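# Lower turntable needle gently onto record's outer rim

## Task

Bring the turntable's stylus down gently onto the record's outermost edge, beyond the grooved area, and leave the cue lever at the position that drops the lift bar fully. The turntable is loose on the table, and the tonearm may begin latched to its rest by a clip. The attempt fails immediately if the needle is dropped (it descends faster than a crawl in the moment before touching anything, even while held), is dragged too far, or is bumped or pressed hard; if the front of the cartridge is hit or pressed hard; if any part of the tonearm is squeezed, pushed or pulled hard; if the tonearm is forced against the clip; or if the tonearm leaves its rest before the clip is completely open.

## Robot and tools

Robot: two arms, left_arm and right_arm. right_arm ends in a right hand, left_arm in its mirror-image left hand. Each hand has index, middle and ring fingers plus a thumb, 16 motors in all, with rubber caps on the last 0.03 m of each digit. A mast sticks out at the wrist on the palm side and can hit things. Bases (scene frame): left_arm at (+0.051, +0.523, +0.037) m, right_arm at (+0.020, -0.413, +0.037) m.

Frames: the scene frame has its origin at table height midway between the arms, +z up, +x away from the robot over the table, left_arm on +y (not the same as image left/right). Each arm reports its hand point pose and velocities in its own base frame. Fixed cameras and the table use the scene frame. Hand point axes (right hand): +z toward the straight fingertips, +y out of the palm face, +x across the palm away from the thumb; on the left hand +x points toward the thumb. The hand point sits just in front of the palm between index and middle knuckles.

Row layout (shared by execute_actions and move): one flat list of 48 numbers covering both arms, each in [-1, 1]. Positions 1-6: left_arm dx, dy, dz, rx, ry, rz. Positions 7-22: left hand motors in this order: index_mcp, index_abd, index_pip, index_dip, middle_mcp, middle_abd, middle_pip, middle_dip, ring_mcp, ring_abd, ring_pip, ring_dip, thumb_cmc, thumb_axl, thumb_mcp, thumb_ipl. 23: left current_limit, 24: left speed. Then 25-48 repeat this for right_arm and its hand. The six pose numbers are an offset, not a pose: they count from that arm's Hand target at the start of the call, along the Hand target's own axes; 1.0 equals 0.6 m for dx, dy, dz and 180 degrees for the rotation vector rx, ry, rz. Six zeros re-request the current Hand target. Hand numbers are absolute goal angles scaled between each hinge's two stops; -1 bends toward the palm. Straight values: finger mcp +0.75, abd 0.00, pip +0.58, dip +0.70; thumb_cmc +0.71, thumb_axl +0.68, thumb_mcp +0.23, thumb_ipl +0.17. A hand value of 0 is a real goal; to keep a hand unchanged, copy back its hand_goal, hand_current_limit and hand_speed. current_limit maps -1..+1 to 0..550 mA (floor 11 mA); speed sets how fast goals are approached, (speed+1)/2 of 8.5 rad/s. Start values: +0.4 and -0.6.

execute_actions: actions is a list of actions; each action holds up to 15 rows, one per 1/30 s step, and a short one repeats its final row. Every row is measured from the Hand target at that action's start, so repeating an offset moves further. cameras selects images.

move: target is one 48-number row or a list of up to 15 rows, all offsets from the same starting Hand targets. speed is the path top speed in m/s, 0.002 to 3.6 (default 0.25), one value or one per target. blend (m) rounds corners in a list; 0 means halt at each. stop_force (N, 3 to 120, both arms) ends an arm's path when its wrist sensor feels that push; use it slowly for approach, leave it out when backing off a contact, and do not rely on it while the hand rotates. zero (with stop_force) re-zeroes the sensor first; blocking=false returns early (not with stop_force). Paths do not avoid obstacles; the hand lags and can overshoot when fast. Avoid paths close to an arm's own base.

wait: seconds 0 to 10, holds commands. stop: brakes a running move. zoom_image: camera name plus region [x0, y0, x1, y1] in pixels, at most 504 by 504, from the latest images. show_instructions: shows the reference page (turntable manual). zero_wrist_force: arm = left_arm or right_arm. finished_scene: ends the scene for good.

Cameras: cam_head_left, cam_head_right, cam_high (896x504), cam_left_wrist, cam_right_wrist (616x616 fisheye).

Results: per arm, end_effector_position (m) and quat_wxyz in its base frame, velocities, Hand target (next offsets count from it), joint positions and torques, Wrist force and Wrist torque along the hand axes plus the peak since last shown. Hands: hand_goal, hand_measured, hand_current_ma, hand_state (moving, goal, blocked, overload). A move adds a move: line with the ending (done, off_target, moving, held, fault) and limits (paced = pose clipped, held = steps withheld). Orientation commands are clipped to 32 degrees from the measured one per step.

Avoid: dropping or fast lowering of the needle, any hard contact with the tonearm, cartridge or clip, and knocking the loose turntable or anything off the table. Contact torque at a joint's limit (wrist joints 24.9 N m) or an outside force near 150 N stops the arm for 10 s; overheated motors stop an arm for 30-60 s; a motor drawing 495 mA or more for 5 s shuts off. Never let the hands press or grip each other. Move slowly near contact, and to stop pressing, command the target back past the hand point.

Each tool is called by a JSON object that holds its "name" and its "arguments".

Reference images:

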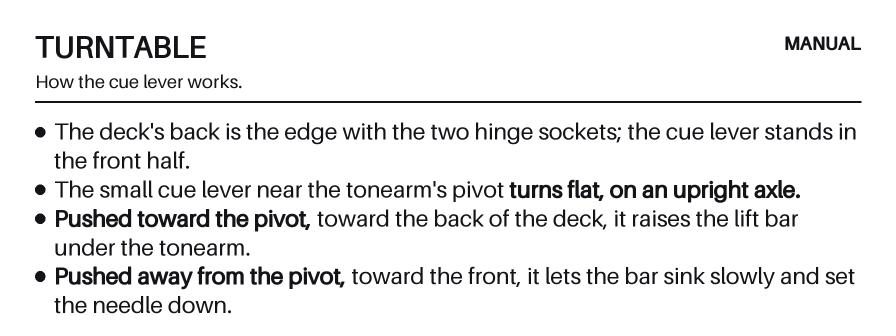

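## Session

{"name": "execute_actions", "arguments": {"actions": []}}

Scene clock: 0.00 s.
left_arm: end_effector_position=(+0.8508, +0.0104, +0.1182) hand_goal=(+0.754, +0.000, +0.576, +0.696, +0.754, +0.000, +0.576, +0.696, +0.754, +0.000, +0.576, +0.696, +0.714, +0.678, +0.226, +0.168) hand_measured=(+0.754, +0.000, +0.576, +0.696, +0.754, +0.000, +0.576, +0.696, +0.754, +0.000, +0.576, +0.696, +0.714, +0.678, +0.226, +0.168) hand_current_ma=(+0, +0, +0, +0, +0, +0, +0, +0, +0, +0, +0, +0, +0, +0, +0, +0) hand_state=(goal, goal, goal, goal, goal, goal, goal, goal, goal, goal, overload, goal, goal, goal, goal, goal) hand_current_limit=0.40 hand_speed=-0.60 end_effector_quat_wxyz=(-0.201, +0.938, +0.263, +0.105) | right_arm: end_effector_position=(+0.6302, +0.8078, +0.1070) hand_goal=(+0.754, +0.000, +0.576, +0.696, +0.754, +0.000, +0.576, +0.696, +0.754, +0.000, +0.576, +0.696, +0.714, +0.678, +0.226, +0.168) hand_measured=(+0.754, +0.000, +0.576, +0.696, +0.754, +0.000, +0.576, +0.696, +0.754, +0.000, +0.576, +0.696, +0.714, +0.678, +0.226, +0.168) hand_current_ma=(+0, +0, +0, +0, +0, +0, +0, +0, +0, +0, +0, +0, +0, +0, +0, +0) hand_state=(goal, goal, goal, goal, goal, goal, goal, goal, goal, goal, goal, goal, goal, goal, goal, goal) hand_current_limit=0.40 hand_speed=-0.60 end_effector_quat_wxyz=(-0.497, +0.546, +0.594, +0.321)
Joint positions: left_arm=[3.274 -2.325 -1.192 -1.033 2 1.191] | right_arm=[0.611 -0.309 0.715 -2.813 -0.465 1.062]
Joint velocities: within noise
Joint torques (N m): no reading
Wrist force (N): no reading
Wrist torque (N m): no reading
Wrist force, peak (N): no reading
Hand target: left_arm +0.8508, +0.0104, +0.1182; -0.201, +0.938, +0.263, +0.105 | right_arm +0.6302, +0.8078, +0.1070; -0.497, +0.546, +0.594, +0.321

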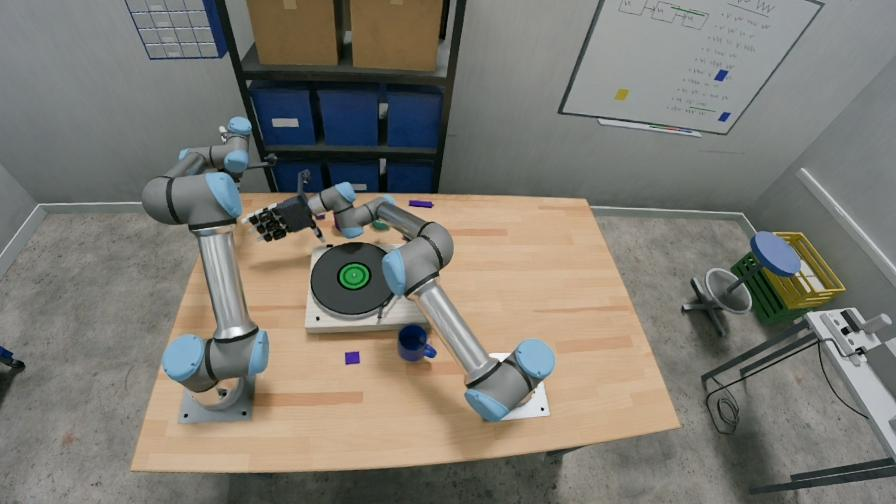

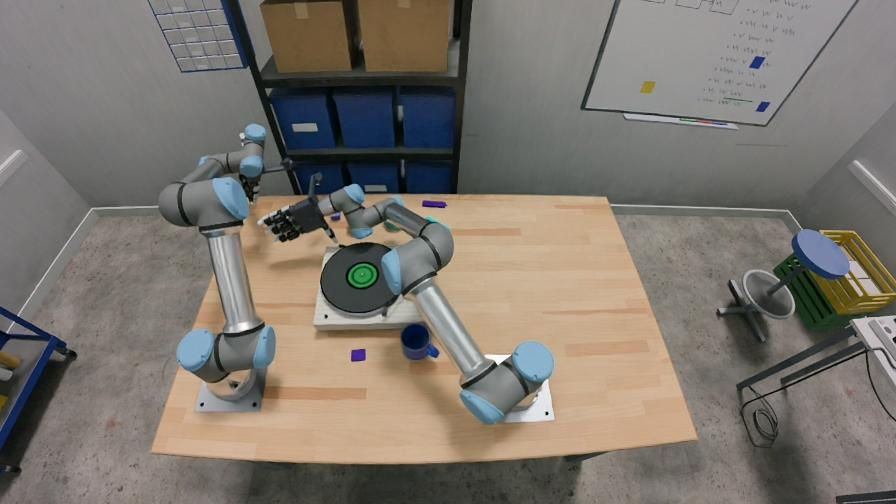

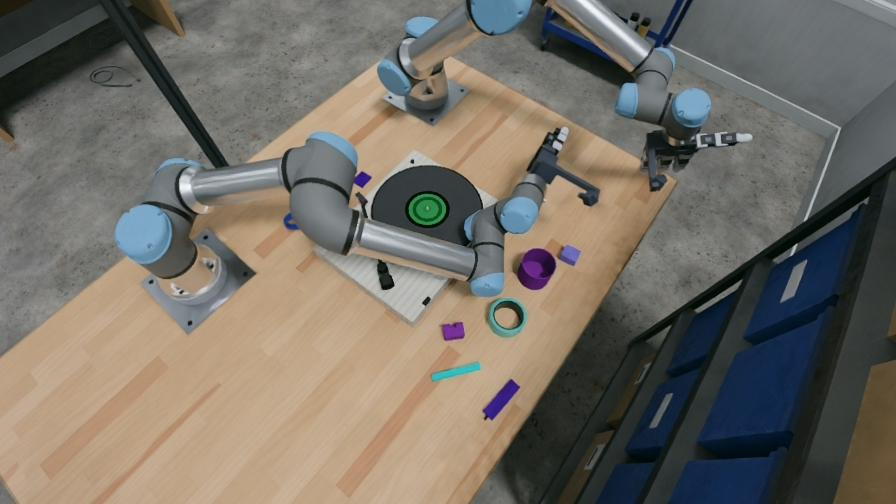

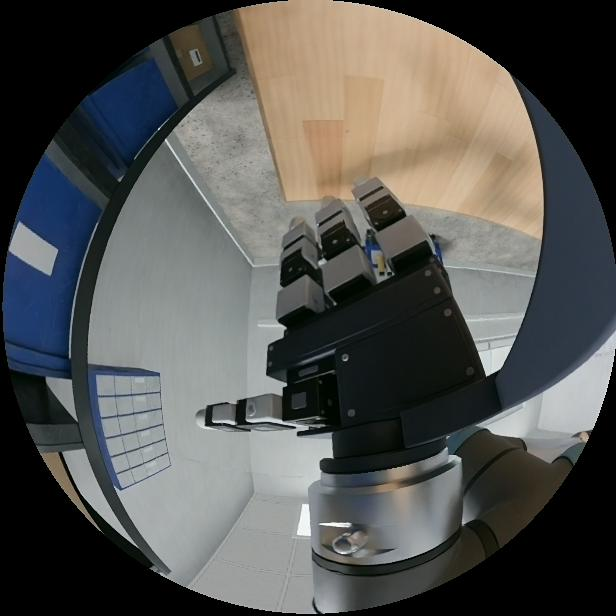

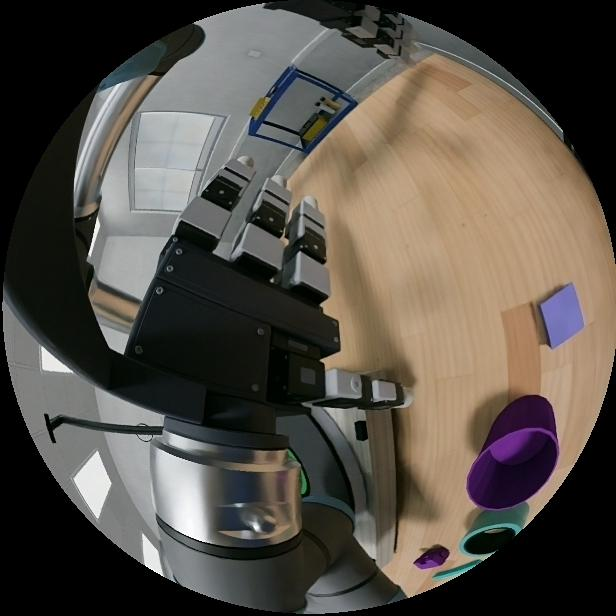

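{"name": "zoom_image", "arguments": {"camera": "cam_head_left", "region": [280, 200, 460, 380]}}

{"name": "zoom_image", "arguments": {"camera": "cam_high", "region": [260, 130, 560, 340]}}

{"name": "zoom_image", "arguments": {"camera": "cam_head_right", "region": [290, 200, 470, 380]}}

Scaled by 2.800 from the camera's 896x504 image, which has a finer 1280x720 frame.

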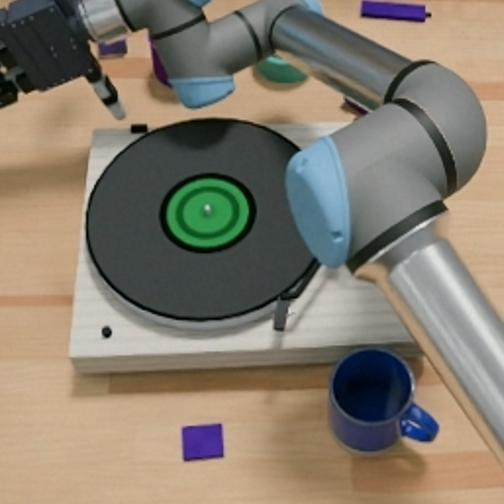

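Scaled by 1.680 from the camera's 896x504 image, which has a finer 1280x720 frame.

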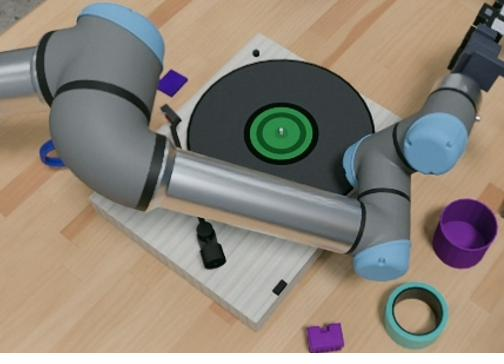

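Scaled by 2.800 from the camera's 896x504 image, which has a finer 1280x720 frame.

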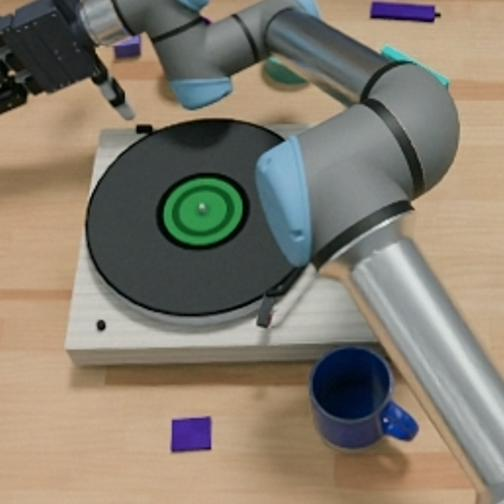

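{"name": "move", "arguments": {"target": [[0,0,0,0,0,0,0.754,0,0.576,0.696,0.754,0,0.576,0.696,0.754,0,0.576,0.696,0.714,0.678,0.226,0.168,0.4,-0.6,0.392,-0.067,-0.124,0,0,0,0.754,0,0.576,0.696,0.754,0,0.576,0.696,0.754,0,0.576,0.696,0.714,0.678,0.226,0.168,0.4,-0.6],[0,0,0,0,0,0,0.754,0,0.576,0.696,0.754,0,0.576,0.696,0.754,0,0.576,0.696,0.714,0.678,0.226,0.168,0.4,-0.6,0.282,-0.3315,-0.6745,-0.0848,-0.3944,0.0233,0.754,0,0.576,0.696,0.754,0,0.576,0.696,0.754,0,0.576,0.696,0.714,0.678,0.226,0.168,0.4,-0.6]], "speed": 0.3, "blend": 0.05, "cameras": ["cam_head_left"]}}

Scene clock: 33.47 s.
left_arm: end_effector_position=(+0.8508, +0.0104, +0.1182) hand_goal=(+0.754, +0.000, +0.576, +0.696, +0.754, +0.000, +0.576, +0.696, +0.754, +0.000, +0.576, +0.696, +0.714, +0.678, +0.226, +0.168) hand_measured=(+0.752, +0.000, +0.576, +0.696, +0.752, +0.000, +0.576, +0.696, +0.752, +0.000, +0.576, +0.696, +0.714, +0.678, +0.224, +0.168) hand_current_ma=(-4, +0, +1, +0, -4, +0, +1, +0, -4, +0, +0, +0, +0, -2, -4, -1) hand_state=(goal, goal, goal, goal, goal, goal, goal, goal, goal, goal, overload, goal, goal, goal, goal, goal) hand_current_limit=0.40 hand_speed=-0.60 end_effector_quat_wxyz=(-0.201, +0.938, +0.263, +0.105) | right_arm: end_effector_position=(+0.5502, +0.4504, +0.4197) hand_goal=(+0.754, +0.000, +0.576, +0.696, +0.754, +0.000, +0.576, +0.696, +0.754, +0.000, +0.576, +0.696, +0.714, +0.678, +0.226, +0.168) hand_measured=(+0.754, +0.002, +0.576, +0.696, +0.754, +0.002, +0.576, +0.696, +0.754, +0.002, +0.576, +0.696, +0.714, +0.678, +0.224, +0.168) hand_current_ma=(+0, +0, +0, +0, +0, +0, +0, +0, +0, +0, +0, +0, +0, +0, +0, +0) hand_state=(goal, goal, goal, goal, goal, goal, goal, goal, goal, goal, goal, goal, goal, goal, goal, goal) hand_current_limit=0.40 hand_speed=-0.60 end_effector_quat_wxyz=(+0.000, +0.707, +0.707, -0.001)
Joint positions: left_arm=[3.274 -2.325 -1.192 -1.033 2 1.191] | right_arm=[0.592 -1.157 0.906 -1.318 -1.572 0.592]
Joint torques (N m): left_arm=[0.48 51.68 22.05 3.13 0.67 -0.45] | right_arm=[-1.1 -34.13 -26.92 -2.05 -0.73 -1.45]
Wrist force (N): left_arm=[0.0 0.7 0.3] | right_arm=[3.4 0.1 3.8]
Wrist torque (N m): left_arm=[0.05 0.02 -0.02] | right_arm=[-0.13 -0.20 0.26]
Wrist force, peak (N): left_arm=[0.8 0.5 0.6] | right_arm=[3.7 0.1 3.9]
Hand target: left_arm +0.8508, +0.0104, +0.1182; -0.201, +0.938, +0.263, +0.105 | right_arm +0.5502, +0.4503, +0.4197; +0.000, +0.707, +0.707, -0.001
Off the commanded pose: left_arm 0.000 m, 0 deg | right_arm 0.000 m, 0 deg.
move: done
Images, in order (width x height): cam_head_left 896x504.

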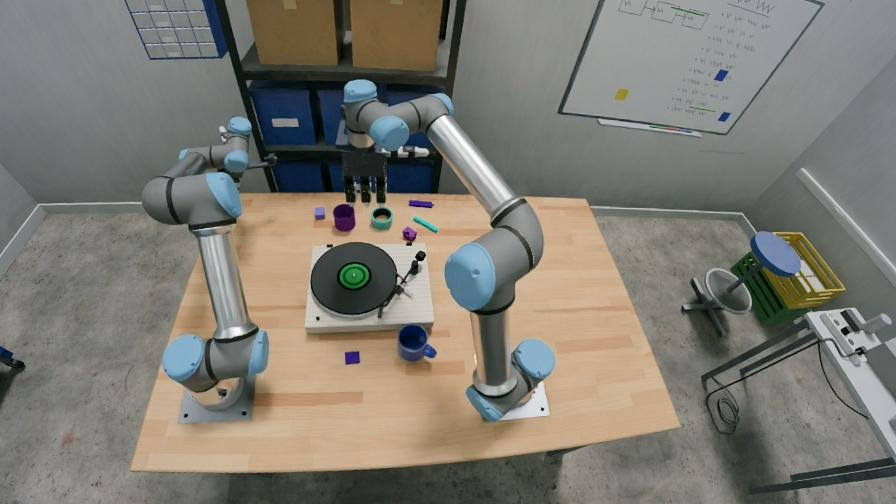

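{"name": "move", "arguments": {"target": [0,0,0,0,0,0,0.754,0,0.576,0.696,0.754,0,0.576,0.696,0.754,0,0.576,0.696,0.714,0.678,0.226,0.168,0.4,-0.6,-0.833,-0.167,0.03,0,0,0,0.754,0,0.576,0.696,-0.479,0,-0.737,-0.174,-0.479,0,-0.737,-0.174,0.714,0.678,0.226,0.168,0.4,-0.6], "speed": 0.3, "cameras": ["all"]}}

Scene clock: 38.03 s.
left_arm: end_effector_position=(+0.8508, +0.0104, +0.1182) hand_goal=(+0.754, +0.000, +0.576, +0.696, +0.754, +0.000, +0.576, +0.696, +0.754, +0.000, +0.576, +0.696, +0.714, +0.678, +0.226, +0.168) hand_measured=(+0.752, +0.000, +0.576, +0.696, +0.752, +0.000, +0.576, +0.696, +0.752, +0.000, +0.576, +0.696, +0.714, +0.678, +0.224, +0.168) hand_current_ma=(-4, +0, +1, +0, -4, +0, +1, +0, -4, +0, +0, +0, +0, -2, -4, -1) hand_state=(goal, goal, goal, goal, goal, goal, goal, goal, goal, goal, overload, goal, goal, goal, goal, goal) hand_current_limit=0.40 hand_speed=-0.60 end_effector_quat_wxyz=(-0.201, +0.938, +0.263, +0.105) | right_arm: end_effector_position=(+0.4500, -0.0494, +0.4025) hand_goal=(+0.754, +0.000, +0.576, +0.696, -0.478, +0.000, -0.736, -0.174, -0.478, +0.000, -0.736, -0.174, +0.714, +0.678, +0.226, +0.168) hand_measured=(+0.754, +0.002, +0.576, +0.696, -0.428, +0.002, -0.696, -0.168, -0.428, +0.002, -0.696, -0.168, +0.714, +0.678, +0.224, +0.168) hand_current_ma=(+0, +0, +0, +0, +58, +0, +33, +1, +56, +0, +34, +1, +0, +0, +0, +0) hand_state=(goal, goal, goal, goal, blocked, goal, blocked, goal, blocked, goal, blocked, goal, goal, goal, goal, goal) hand_current_limit=0.40 hand_speed=-0.60 end_effector_quat_wxyz=(+0.000, +0.707, +0.707, -0.001)
Joint positions: left_arm=[3.274 -2.325 -1.192 -1.033 2 1.191] | right_arm=[-0.445 -1.918 1.739 -1.392 -1.572 -0.445]
Joint torques (N m): left_arm=[-0.59 51.75 22.06 3.34 0.8 -0.35] | right_arm=[-11.03 -0.9 -28.73 -3.93 -0.68 -1.69]
Wrist force (N): left_arm=[0.4 0.2 0.3] | right_arm=[3.7 0.1 3.9]
Wrist torque (N m): left_arm=[0.00 -0.04 0.02] | right_arm=[-0.03 -0.26 0.29]
Wrist force, peak (N): left_arm=[0.3 0.8 0.5] | right_arm=[5.7 0.4 3.9]
Hand target: left_arm +0.8508, +0.0104, +0.1182; -0.201, +0.938, +0.263, +0.105 | right_arm +0.4500, -0.0495, +0.4025; +0.000, +0.707, +0.707, -0.001
Off the commanded pose: left_arm 0.000 m, 0 deg | right_arm 0.000 m, 0 deg.
move: done
camera_calibration:
cam_right_wrist: T_world_to_cam=[[0.650653, -0.759333, 0.00804119, -0.301285], [-0.434418, -0.363515, 0.824098, -0.225154], [-0.622842, -0.539695, -0.56639, 0.59655], [0, 0, 0, 1]] pos_world=[0.469777, 0.0113323, 0.525851]

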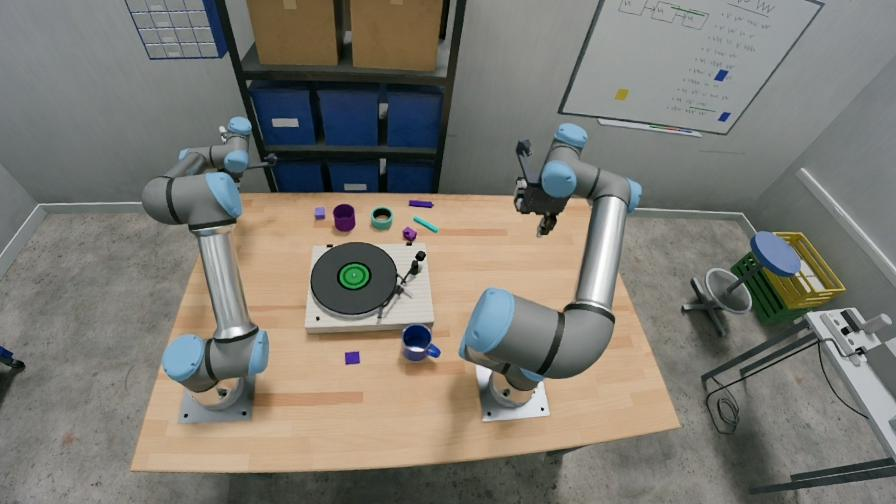

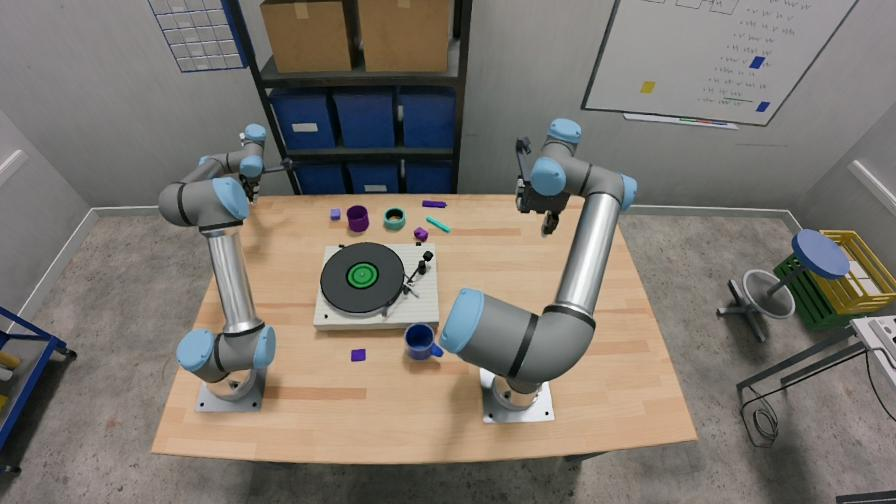

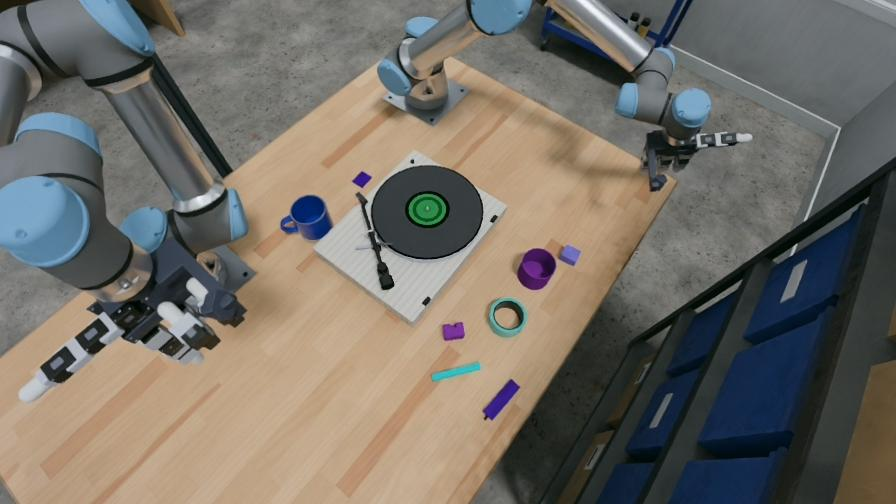

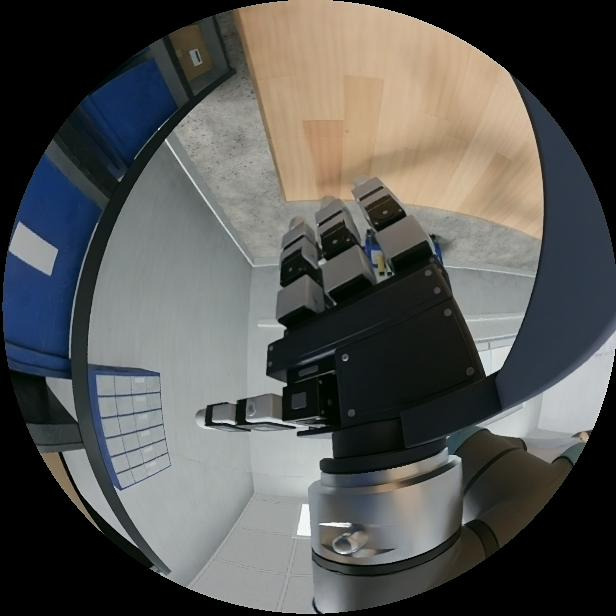

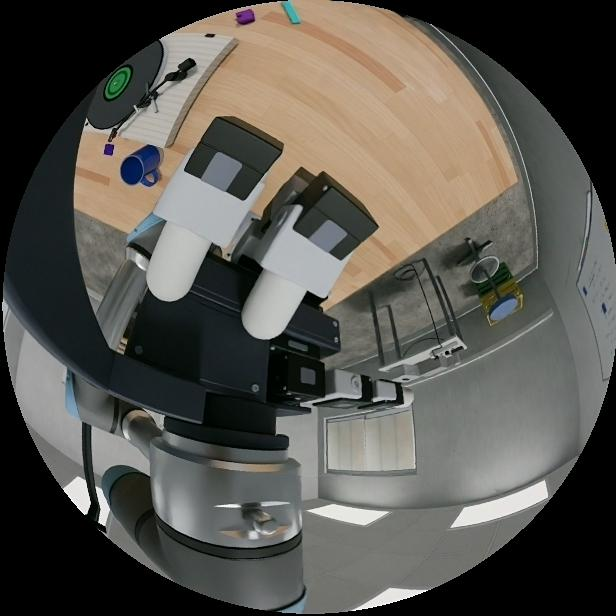

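{"name": "zoom_image", "arguments": {"camera": "cam_head_left", "region": [350, 230, 450, 340]}}

{"name": "zoom_image", "arguments": {"camera": "cam_head_right", "region": [350, 230, 450, 340]}}

{"name": "zoom_image", "arguments": {"camera": "cam_high", "region": [310, 180, 440, 300]}}

Scaled by 4.582 from the camera's 896x504 image, which has a finer 1280x720 frame.

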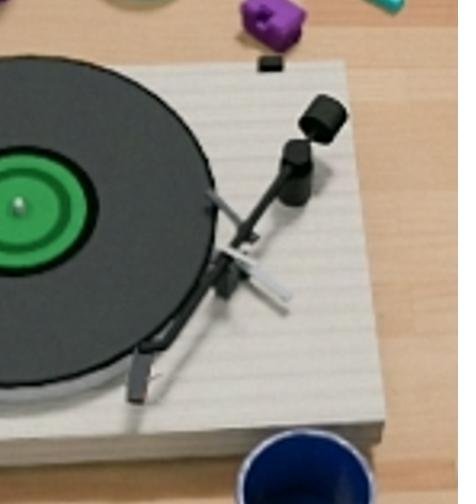

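Scaled by 4.582 from the camera's 896x504 image, which has a finer 1280x720 frame.

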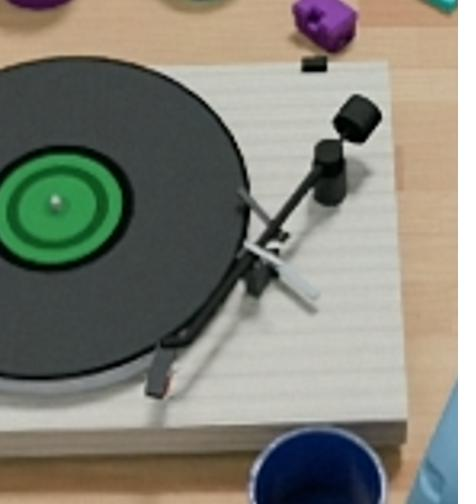

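Scaled by 3.877 from the camera's 896x504 image, which has a finer 1280x720 frame.

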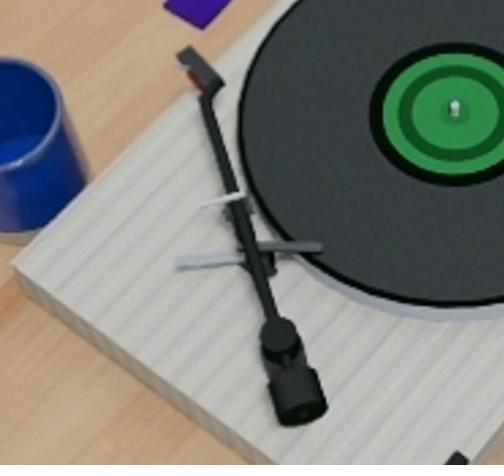

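{"name": "move", "arguments": {"target": [0,0,0,0,0,0,0.754,0,0.576,0.696,0.754,0,0.576,0.696,0.754,0,0.576,0.696,0.714,0.678,0.226,0.168,0.4,-0.6,0.5775,-0.225,0.3375,0,0,0,-0.42,0,-0.69,-0.16,-0.42,0,-0.69,-0.16,-0.42,0,-0.69,-0.16,0.714,0.678,0.226,0.168,0.4,-0.6], "speed": 0.3, "cameras": ["cam_right_wrist", "cam_head_left"]}}

{"name": "zoom_image", "arguments": {"camera": "cam_right_wrist", "region": [150, 20, 450, 220]}}

Scene clock: 54.63 s.
left_arm: end_effector_position=(+0.8508, +0.0104, +0.1182) hand_goal=(+0.754, +0.000, +0.576, +0.696, +0.754, +0.000, +0.576, +0.696, +0.754, +0.000, +0.576, +0.696, +0.714, +0.678, +0.226, +0.168) hand_measured=(+0.752, +0.000, +0.576, +0.696, +0.752, +0.000, +0.576, +0.696, +0.752, +0.000, +0.576, +0.696, +0.714, +0.678, +0.224, +0.168) hand_current_ma=(-4, +0, +1, +0, -4, +0, +1, +0, -4, +0, +0, +0, +0, -2, -4, -1) hand_state=(goal, goal, goal, goal, goal, goal, goal, goal, goal, goal, overload, goal, goal, goal, goal, goal) hand_current_limit=0.40 hand_speed=-0.60 end_effector_quat_wxyz=(-0.201, +0.938, +0.263, +0.105) | right_arm: end_effector_position=(+0.3150, +0.2967, +0.1996) hand_goal=(-0.420, +0.000, -0.690, -0.160, -0.420, +0.000, -0.690, -0.160, -0.420, +0.000, -0.690, -0.160, +0.714, +0.678, +0.226, +0.168) hand_measured=(-0.400, +0.002, -0.686, -0.158, -0.412, +0.002, -0.686, -0.162, -0.412, +0.002, -0.686, -0.162, +0.714, +0.678, +0.224, +0.168) hand_current_ma=(+10, +0, +0, +0, +2, +0, +0, +0, +2, +0, +0, +0, +0, +0, +0, +0) hand_state=(goal, goal, goal, goal, goal, goal, goal, goal, goal, goal, goal, goal, goal, goal, goal, goal) hand_current_limit=0.40 hand_speed=-0.60 end_effector_quat_wxyz=(+0.000, +0.707, +0.707, -0.001)
Joint positions: left_arm=[3.274 -2.325 -1.192 -1.033 2 1.191] | right_arm=[0.602 -1.79 2.177 -1.957 -1.572 0.602]
Joint torques (N m): left_arm=[0.23 52.58 23.32 3.32 0.97 -0.37] | right_arm=[11.55 -1.85 -13.8 -3.68 0.99 1.5]
Wrist force (N): left_arm=[0.1 0.2 0.2] | right_arm=[3.6 0.2 3.6]
Wrist torque (N m): left_arm=[0.00 0.00 0.00] | right_arm=[0.04 -0.22 0.36]
Wrist force, peak (N): left_arm=[0.7 0.7 0.3] | right_arm=[5.6 -1.1 5.0]
Hand target: left_arm +0.8508, +0.0104, +0.1182; -0.201, +0.938, +0.263, +0.105 | right_arm +0.3149, +0.2967, +0.1995; +0.000, +0.707, +0.707, -0.001
Off the commanded pose: left_arm 0.000 m, 0 deg | right_arm 0.000 m, 0 deg.
move: done
camera_calibration:
cam_right_wrist: T_world_to_cam=[[0.650665, -0.759322, 0.00813127, 0.050811], [-0.434487, -0.363489, 0.824073, 0.00925117], [-0.622781, -0.539728, -0.566425, 0.584345], [0, 0, 0, 1]] pos_world=[0.334877, 0.357332, 0.322951]
Images, in order (width x height): cam_head_left 896x504, cam_right_wrist 616x616.

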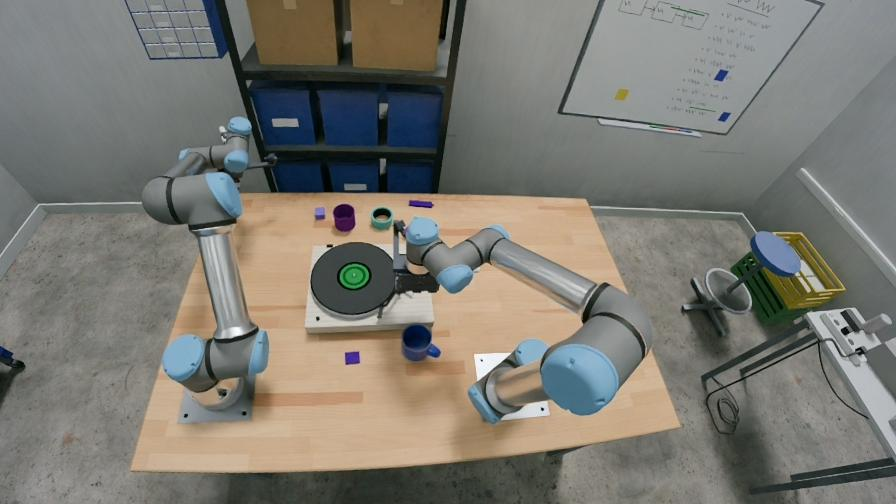

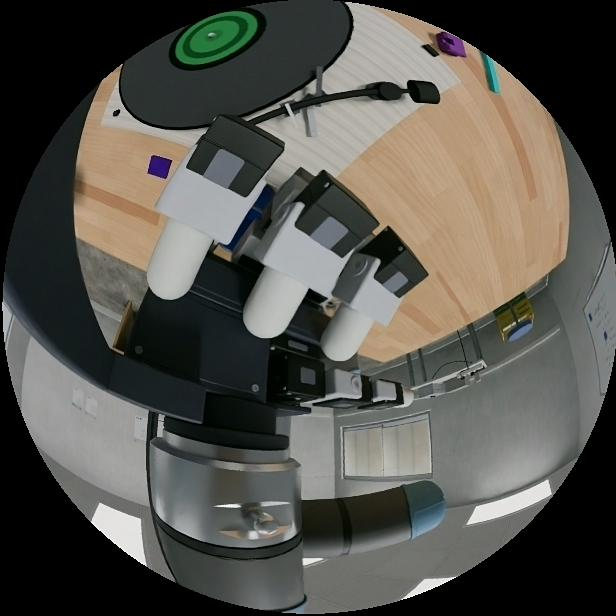

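Scaled by 1.680 from the camera's 616x616 image, which has a finer 880x880 frame.

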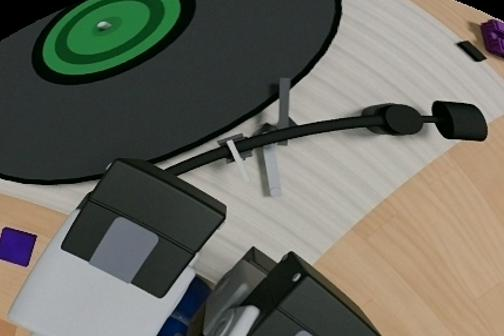

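{"name": "zoom_image", "arguments": {"camera": "cam_right_wrist", "region": [260, 50, 350, 150]}}

{"name": "show_instructions", "arguments": {}}

Scaled by 5.040 from the camera's 616x616 image, which has a finer 880x880 frame.

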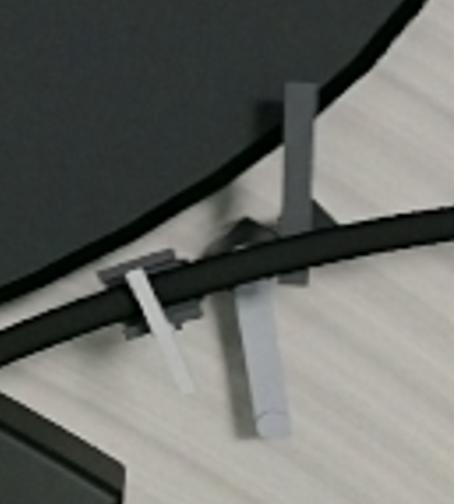

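Reference images for this scene: turntable manual.

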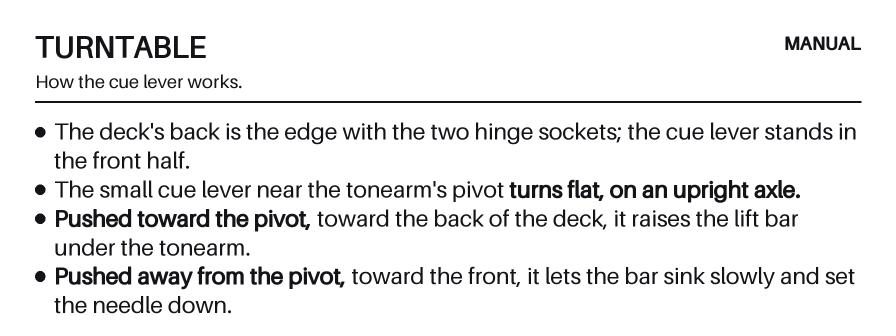

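{"name": "move", "arguments": {"target": [0,0,0,0,0,0,0.754,0,0.576,0.696,0.754,0,0.576,0.696,0.754,0,0.576,0.696,0.714,0.678,0.226,0.168,0.4,-0.6,0,0,0.1167,0,0,0,-0.42,0,-0.69,-0.16,-0.42,0,-0.69,-0.16,-0.42,0,-0.69,-0.16,0.714,0.678,0.226,0.168,0.4,-0.6], "speed": 0.2, "cameras": ["cam_right_wrist"]}}

{"name": "zoom_image", "arguments": {"camera": "cam_right_wrist", "region": [220, 20, 380, 160]}}

Scene clock: 70.03 s.
left_arm: end_effector_position=(+0.8508, +0.0104, +0.1182) hand_goal=(+0.754, +0.000, +0.576, +0.696, +0.754, +0.000, +0.576, +0.696, +0.754, +0.000, +0.576, +0.696, +0.714, +0.678, +0.226, +0.168) hand_measured=(+0.752, +0.000, +0.576, +0.696, +0.752, +0.000, +0.576, +0.696, +0.752, +0.000, +0.576, +0.696, +0.714, +0.678, +0.224, +0.168) hand_current_ma=(-4, +0, +1, +0, -4, +0, +1, +0, -4, +0, +0, +0, +0, -2, -4, -1) hand_state=(goal, goal, goal, goal, goal, goal, goal, goal, goal, goal, overload, goal, goal, goal, goal, goal) hand_current_limit=0.40 hand_speed=-0.60 end_effector_quat_wxyz=(-0.201, +0.938, +0.263, +0.105) | right_arm: end_effector_position=(+0.3149, +0.2966, +0.1296) hand_goal=(-0.420, +0.000, -0.690, -0.160, -0.420, +0.000, -0.690, -0.160, -0.420, +0.000, -0.690, -0.160, +0.714, +0.678, +0.226, +0.168) hand_measured=(-0.402, +0.002, -0.686, -0.158, -0.412, +0.002, -0.686, -0.162, -0.412, +0.002, -0.686, -0.162, +0.714, +0.678, +0.224, +0.168) hand_current_ma=(+8, +0, +0, +0, +2, +0, +0, +0, +2, +0, +0, +0, +0, +0, +0, +0) hand_state=(goal, goal, goal, goal, goal, goal, goal, goal, goal, goal, goal, goal, goal, goal, goal, goal) hand_current_limit=0.40 hand_speed=-0.60 end_effector_quat_wxyz=(+0.000, +0.707, +0.707, -0.001)
Joint positions: left_arm=[3.274 -2.325 -1.192 -1.033 2 1.191] | right_arm=[0.602 -1.689 2.301 -2.181 -1.572 0.602]
Joint torques (N m): left_arm=[0.78 52.7 24.25 3.35 0.82 -0.41] | right_arm=[2.55 -10.77 -16.51 -3.83 -1.31 1.46]
Wrist force (N): left_arm=[0.4 0.2 0.1] | right_arm=[3.6 0.1 3.8]
Wrist torque (N m): left_arm=[0.01 -0.04 0.02] | right_arm=[0.02 -0.24 0.36]
Wrist force, peak (N): left_arm=[0.7 0.6 0.5] | right_arm=[3.6 0.0 5.0]
Hand target: left_arm +0.8508, +0.0104, +0.1182; -0.201, +0.938, +0.263, +0.105 | right_arm +0.3149, +0.2966, +0.1295; +0.000, +0.707, +0.707, -0.001
Off the commanded pose: left_arm 0.000 m, 0 deg | right_arm 0.000 m, 0 deg.
move: done
camera_calibration:
cam_right_wrist: T_world_to_cam=[[0.650653, -0.759333, 0.00804119, 0.0514012], [-0.434418, -0.363515, 0.824098, 0.0669185], [-0.622842, -0.539695, -0.56639, 0.544522], [0, 0, 0, 1]] pos_world=[0.334777, 0.357232, 0.252851]
Images, in order (width x height): cam_right_wrist 616x616.

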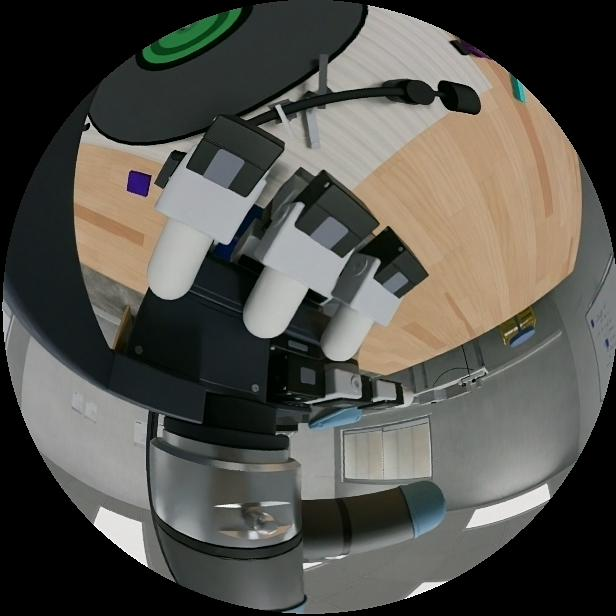

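Scaled by 3.150 from the camera's 616x616 image, which has a finer 880x880 frame.

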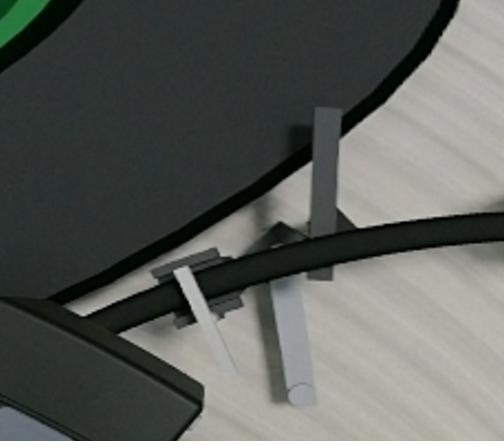

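{"name": "move", "arguments": {"target": [[0,0,0,0,0,0,0.754,0,0.576,0.696,0.754,0,0.576,0.696,0.754,0,0.576,0.696,0.714,0.678,0.226,0.168,0.4,-0.6,-0.0777,-0.0933,-0.284,0.2382,0.2382,0.4578,-0.42,0,-0.69,-0.16,-0.42,0,-0.69,-0.16,-0.42,0,-0.69,-0.16,0.714,0.678,0.226,0.168,0.4,-0.6],[0,0,0,0,0,0,0.754,0,0.576,0.696,0.754,0,0.576,0.696,0.754,0,0.576,0.696,0.714,0.678,0.226,0.168,0.4,-0.6,0.0257,-0.0933,-0.0107,0.2382,0.2382,0.4578,-0.42,0,-0.69,-0.16,-0.42,0,-0.69,-0.16,-0.42,0,-0.69,-0.16,0.714,0.678,0.226,0.168,0.4,-0.6]], "speed": 0.35, "blend": 0.03, "cameras": ["cam_right_wrist", "cam_head_left"]}}

{"name": "zoom_image", "arguments": {"camera": "cam_right_wrist", "region": [220, 20, 420, 200]}}

Scene clock: 90.87 s.
left_arm: end_effector_position=(+0.8508, +0.0104, +0.1182) hand_goal=(+0.754, +0.000, +0.576, +0.696, +0.754, +0.000, +0.576, +0.696, +0.754, +0.000, +0.576, +0.696, +0.714, +0.678, +0.226, +0.168) hand_measured=(+0.752, +0.000, +0.576, +0.696, +0.752, +0.000, +0.576, +0.696, +0.752, +0.000, +0.576, +0.696, +0.714, +0.678, +0.224, +0.168) hand_current_ma=(-4, +0, +1, +0, -4, +0, +1, +0, -4, +0, +0, +0, +0, -2, -4, -1) hand_state=(goal, goal, goal, goal, goal, goal, goal, goal, goal, goal, overload, goal, goal, goal, goal, goal) hand_current_limit=0.40 hand_speed=-0.60 end_effector_quat_wxyz=(-0.201, +0.938, +0.263, +0.105) | right_arm: end_effector_position=(+0.2589, +0.3121, +0.1360) hand_goal=(-0.420, +0.000, -0.690, -0.160, -0.420, +0.000, -0.690, -0.160, -0.420, +0.000, -0.690, -0.160, +0.714, +0.678, +0.226, +0.168) hand_measured=(-0.410, +0.002, -0.686, -0.158, -0.412, +0.002, -0.686, -0.162, -0.412, +0.002, -0.686, -0.162, +0.706, +0.678, +0.224, +0.168) hand_current_ma=(+3, +0, +0, +0, +2, +0, +0, +0, +2, +0, +0, +0, -2, +0, +0, +0) hand_state=(goal, goal, goal, goal, goal, goal, goal, goal, goal, goal, goal, goal, goal, goal, goal, goal) hand_current_limit=0.40 hand_speed=-0.60 end_effector_quat_wxyz=(-0.461, +0.887, +0.000, +0.000) end_effector_velocity=(+0.001, +0.000, +0.000) end_effector_angular_velocity=(+0.000, -0.004, +0.000)
Joint positions: left_arm=[3.274 -2.325 -1.192 -1.033 2 1.191] | right_arm=[0.136 -1.783 2.505 -2.483 -0.626 1.805]
Joint velocities: left_arm=[within noise] | right_arm=[0 0.001 0 -0.005 -0.001 0]
Joint torques (N m): left_arm=[-0.02 53.25 23.34 3.62 0.92 -0.23] | right_arm=[-12.03 -0.06 -11.64 -4.11 2.47 1.02]
Wrist force (N): left_arm=[0.3 0.3 0.0] | right_arm=[3.6 2.6 0.9]
Wrist torque (N m): left_arm=[0.02 -0.03 0.03] | right_arm=[0.35 -0.11 0.40]
Wrist force, peak (N): left_arm=[0.6 0.8 0.1] | right_arm=[3.6 4.4 2.7]
Hand target: left_arm +0.8508, +0.0104, +0.1182; -0.201, +0.938, +0.263, +0.105 | right_arm +0.2589, +0.3120, +0.1359; -0.461, +0.887, +0.000, +0.000
Off the commanded pose: left_arm 0.000 m, 0 deg | right_arm 0.000 m, 0 deg.
move: done
camera_calibration:
cam_right_wrist: T_world_to_cam=[[-0.759382, -0.380064, -0.528101, 0.419215], [-0.364611, -0.423666, 0.829196, 0.0429831], [-0.538886, 0.822228, 0.183149, -0.0270588], [0, 0, 0, 1]] pos_world=[0.319435, 0.199787, 0.190702]
Images, in order (width x height): cam_head_left 896x504, cam_right_wrist 616x616.

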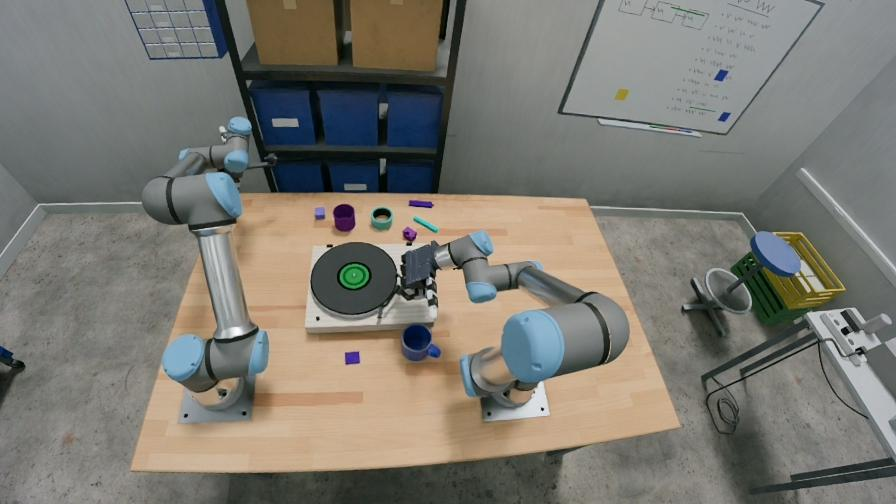

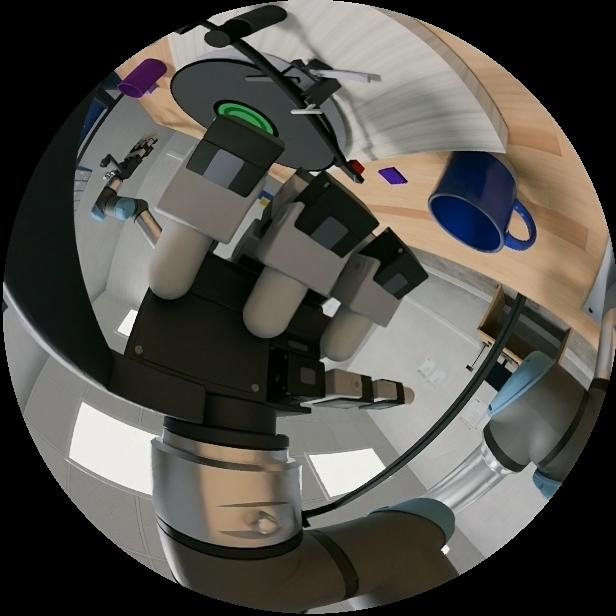

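Scaled by 2.520 from the camera's 616x616 image, which has a finer 880x880 frame.

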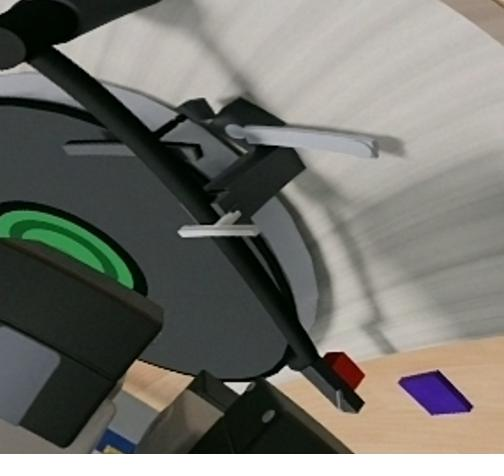

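{"name": "zoom_image", "arguments": {"camera": "cam_right_wrist", "region": [275, 50, 375, 140]}}

{"name": "zoom_image", "arguments": {"camera": "cam_right_wrist", "region": [320, 130, 400, 200]}}

Scaled by 5.040 from the camera's 616x616 image, which has a finer 880x880 frame.

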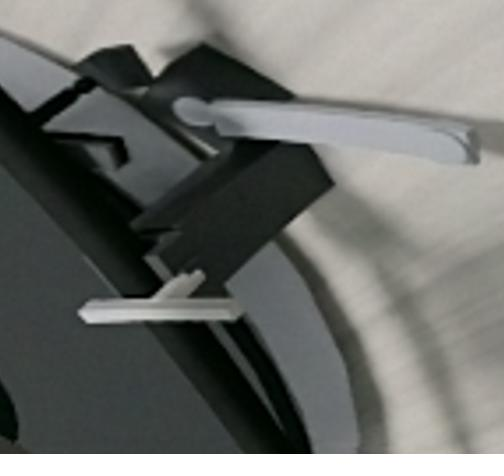

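Scaled by 6.300 from the camera's 616x616 image, which has a finer 880x880 frame.

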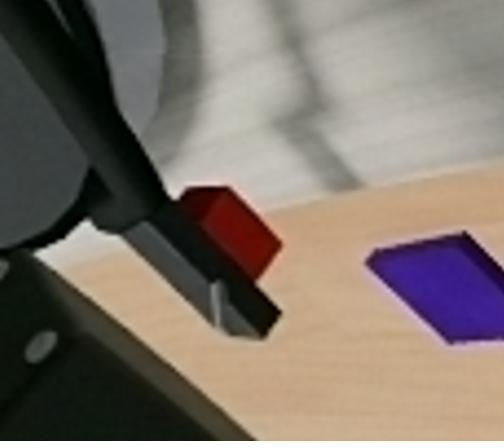

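{"name": "move", "arguments": {"target": [0,0,0,0,0,0,0.754,0,0.576,0.696,0.754,0,0.576,0.696,0.754,0,0.576,0.696,0.714,0.678,0.226,0.168,0.4,-0.6,-0.0083,0.0048,0.0482,0.1111,0,0,-0.42,0,-0.69,-0.16,-0.42,0,-0.69,-0.16,-0.42,0,-0.69,-0.16,0.714,0.678,0.226,0.168,0.4,-0.6], "speed": 0.2, "cameras": ["cam_right_wrist"]}}

{"name": "zoom_image", "arguments": {"camera": "cam_right_wrist", "region": [270, 70, 370, 170]}}

Scene clock: 113.60 s.
left_arm: end_effector_position=(+0.8508, +0.0104, +0.1182) hand_goal=(+0.754, +0.000, +0.576, +0.696, +0.754, +0.000, +0.576, +0.696, +0.754, +0.000, +0.576, +0.696, +0.714, +0.678, +0.226, +0.168) hand_measured=(+0.752, +0.000, +0.576, +0.696, +0.752, +0.000, +0.576, +0.696, +0.752, +0.000, +0.576, +0.696, +0.714, +0.678, +0.224, +0.168) hand_current_ma=(-4, +0, +1, +0, -4, +0, +1, +0, -4, +0, +0, +0, +0, -2, -4, -1) hand_state=(goal, goal, goal, goal, goal, goal, goal, goal, goal, goal, overload, goal, goal, goal, goal, goal) hand_current_limit=0.40 hand_speed=-0.60 end_effector_quat_wxyz=(-0.201, +0.938, +0.263, +0.105) | right_arm: end_effector_position=(+0.2540, +0.3340, +0.1169) hand_goal=(-0.420, +0.000, -0.690, -0.160, -0.420, +0.000, -0.690, -0.160, -0.420, +0.000, -0.690, -0.160, +0.714, +0.678, +0.226, +0.168) hand_measured=(-0.412, +0.002, -0.686, -0.158, -0.412, +0.002, -0.686, -0.162, -0.412, +0.002, -0.686, -0.162, +0.706, +0.678, +0.224, +0.168) hand_current_ma=(+2, +0, +0, +0, +2, +0, +0, +0, +2, +0, +0, +0, -2, +0, +0, +0) hand_state=(goal, goal, goal, goal, goal, goal, goal, goal, goal, goal, goal, goal, goal, goal, goal, goal) hand_current_limit=0.40 hand_speed=-0.60 end_effector_quat_wxyz=(-0.608, +0.794, +0.000, +0.000)
Joint positions: left_arm=[3.274 -2.325 -1.192 -1.033 2 1.191] | right_arm=[0.004 -1.656 2.65 -2.582 -0.264 1.589]
Joint torques (N m): left_arm=[0.6 54.12 24.05 3.78 1 -0.32] | right_arm=[12.62 -7.43 -15.42 -3.07 2.51 1.35]
Wrist force (N): left_arm=[0.2 0.4 0.3] | right_arm=[3.7 2.9 -0.5]
Wrist torque (N m): left_arm=[0.03 -0.01 0.00] | right_arm=[0.42 -0.05 0.32]
Wrist force, peak (N): left_arm=[0.4 0.9 0.1] | right_arm=[3.3 3.9 -0.4]
Hand target: left_arm +0.8508, +0.0104, +0.1182; -0.201, +0.938, +0.263, +0.105 | right_arm +0.2539, +0.3340, +0.1169; -0.608, +0.794, +0.000, +0.000
Off the commanded pose: left_arm 0.000 m, 0 deg | right_arm 0.000 m, 0 deg.
move: done
camera_calibration:
cam_right_wrist: T_world_to_cam=[[-0.759668, -0.176353, -0.625943, 0.35718], [-0.364714, -0.681371, 0.6346, 0.175119], [-0.538413, 0.710375, 0.453297, -0.0385744], [0, 0, 0, 1]] pos_world=[0.314437, 0.209713, 0.12993]
Images, in order (width x height): cam_right_wrist 616x616.

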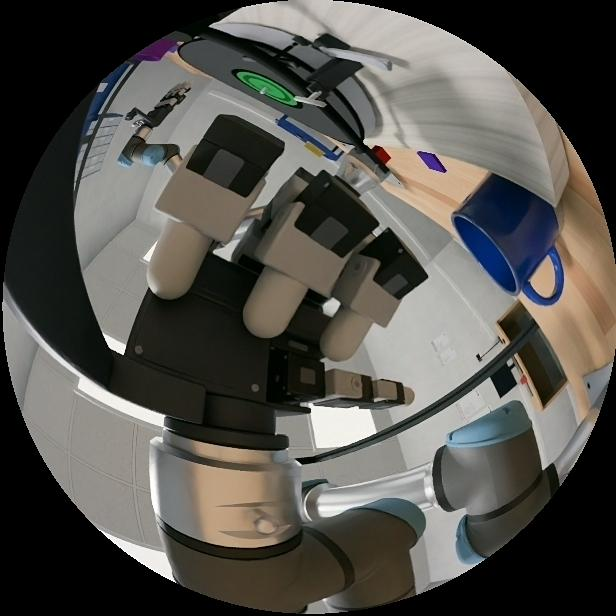

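Scaled by 5.040 from the camera's 616x616 image, which has a finer 880x880 frame.

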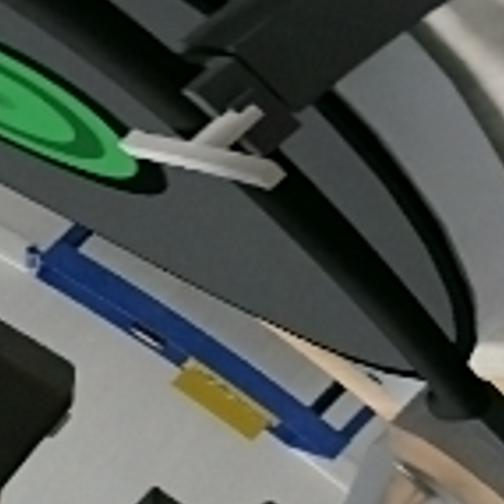

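{"name": "zoom_image", "arguments": {"camera": "cam_right_wrist", "region": [285, 78, 335, 118]}}

{"name": "zoom_image", "arguments": {"camera": "cam_right_wrist", "region": [270, 0, 400, 120]}}

Scaled by 10.080 from the camera's 616x616 image, which has a finer 880x880 frame.

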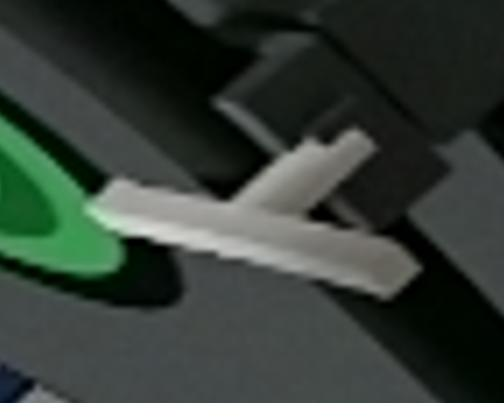

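Scaled by 3.877 from the camera's 616x616 image, which has a finer 880x880 frame.

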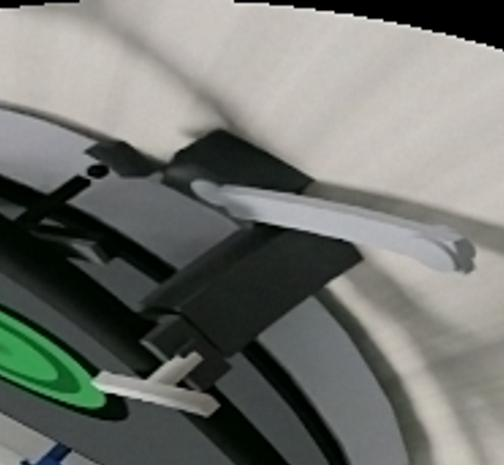

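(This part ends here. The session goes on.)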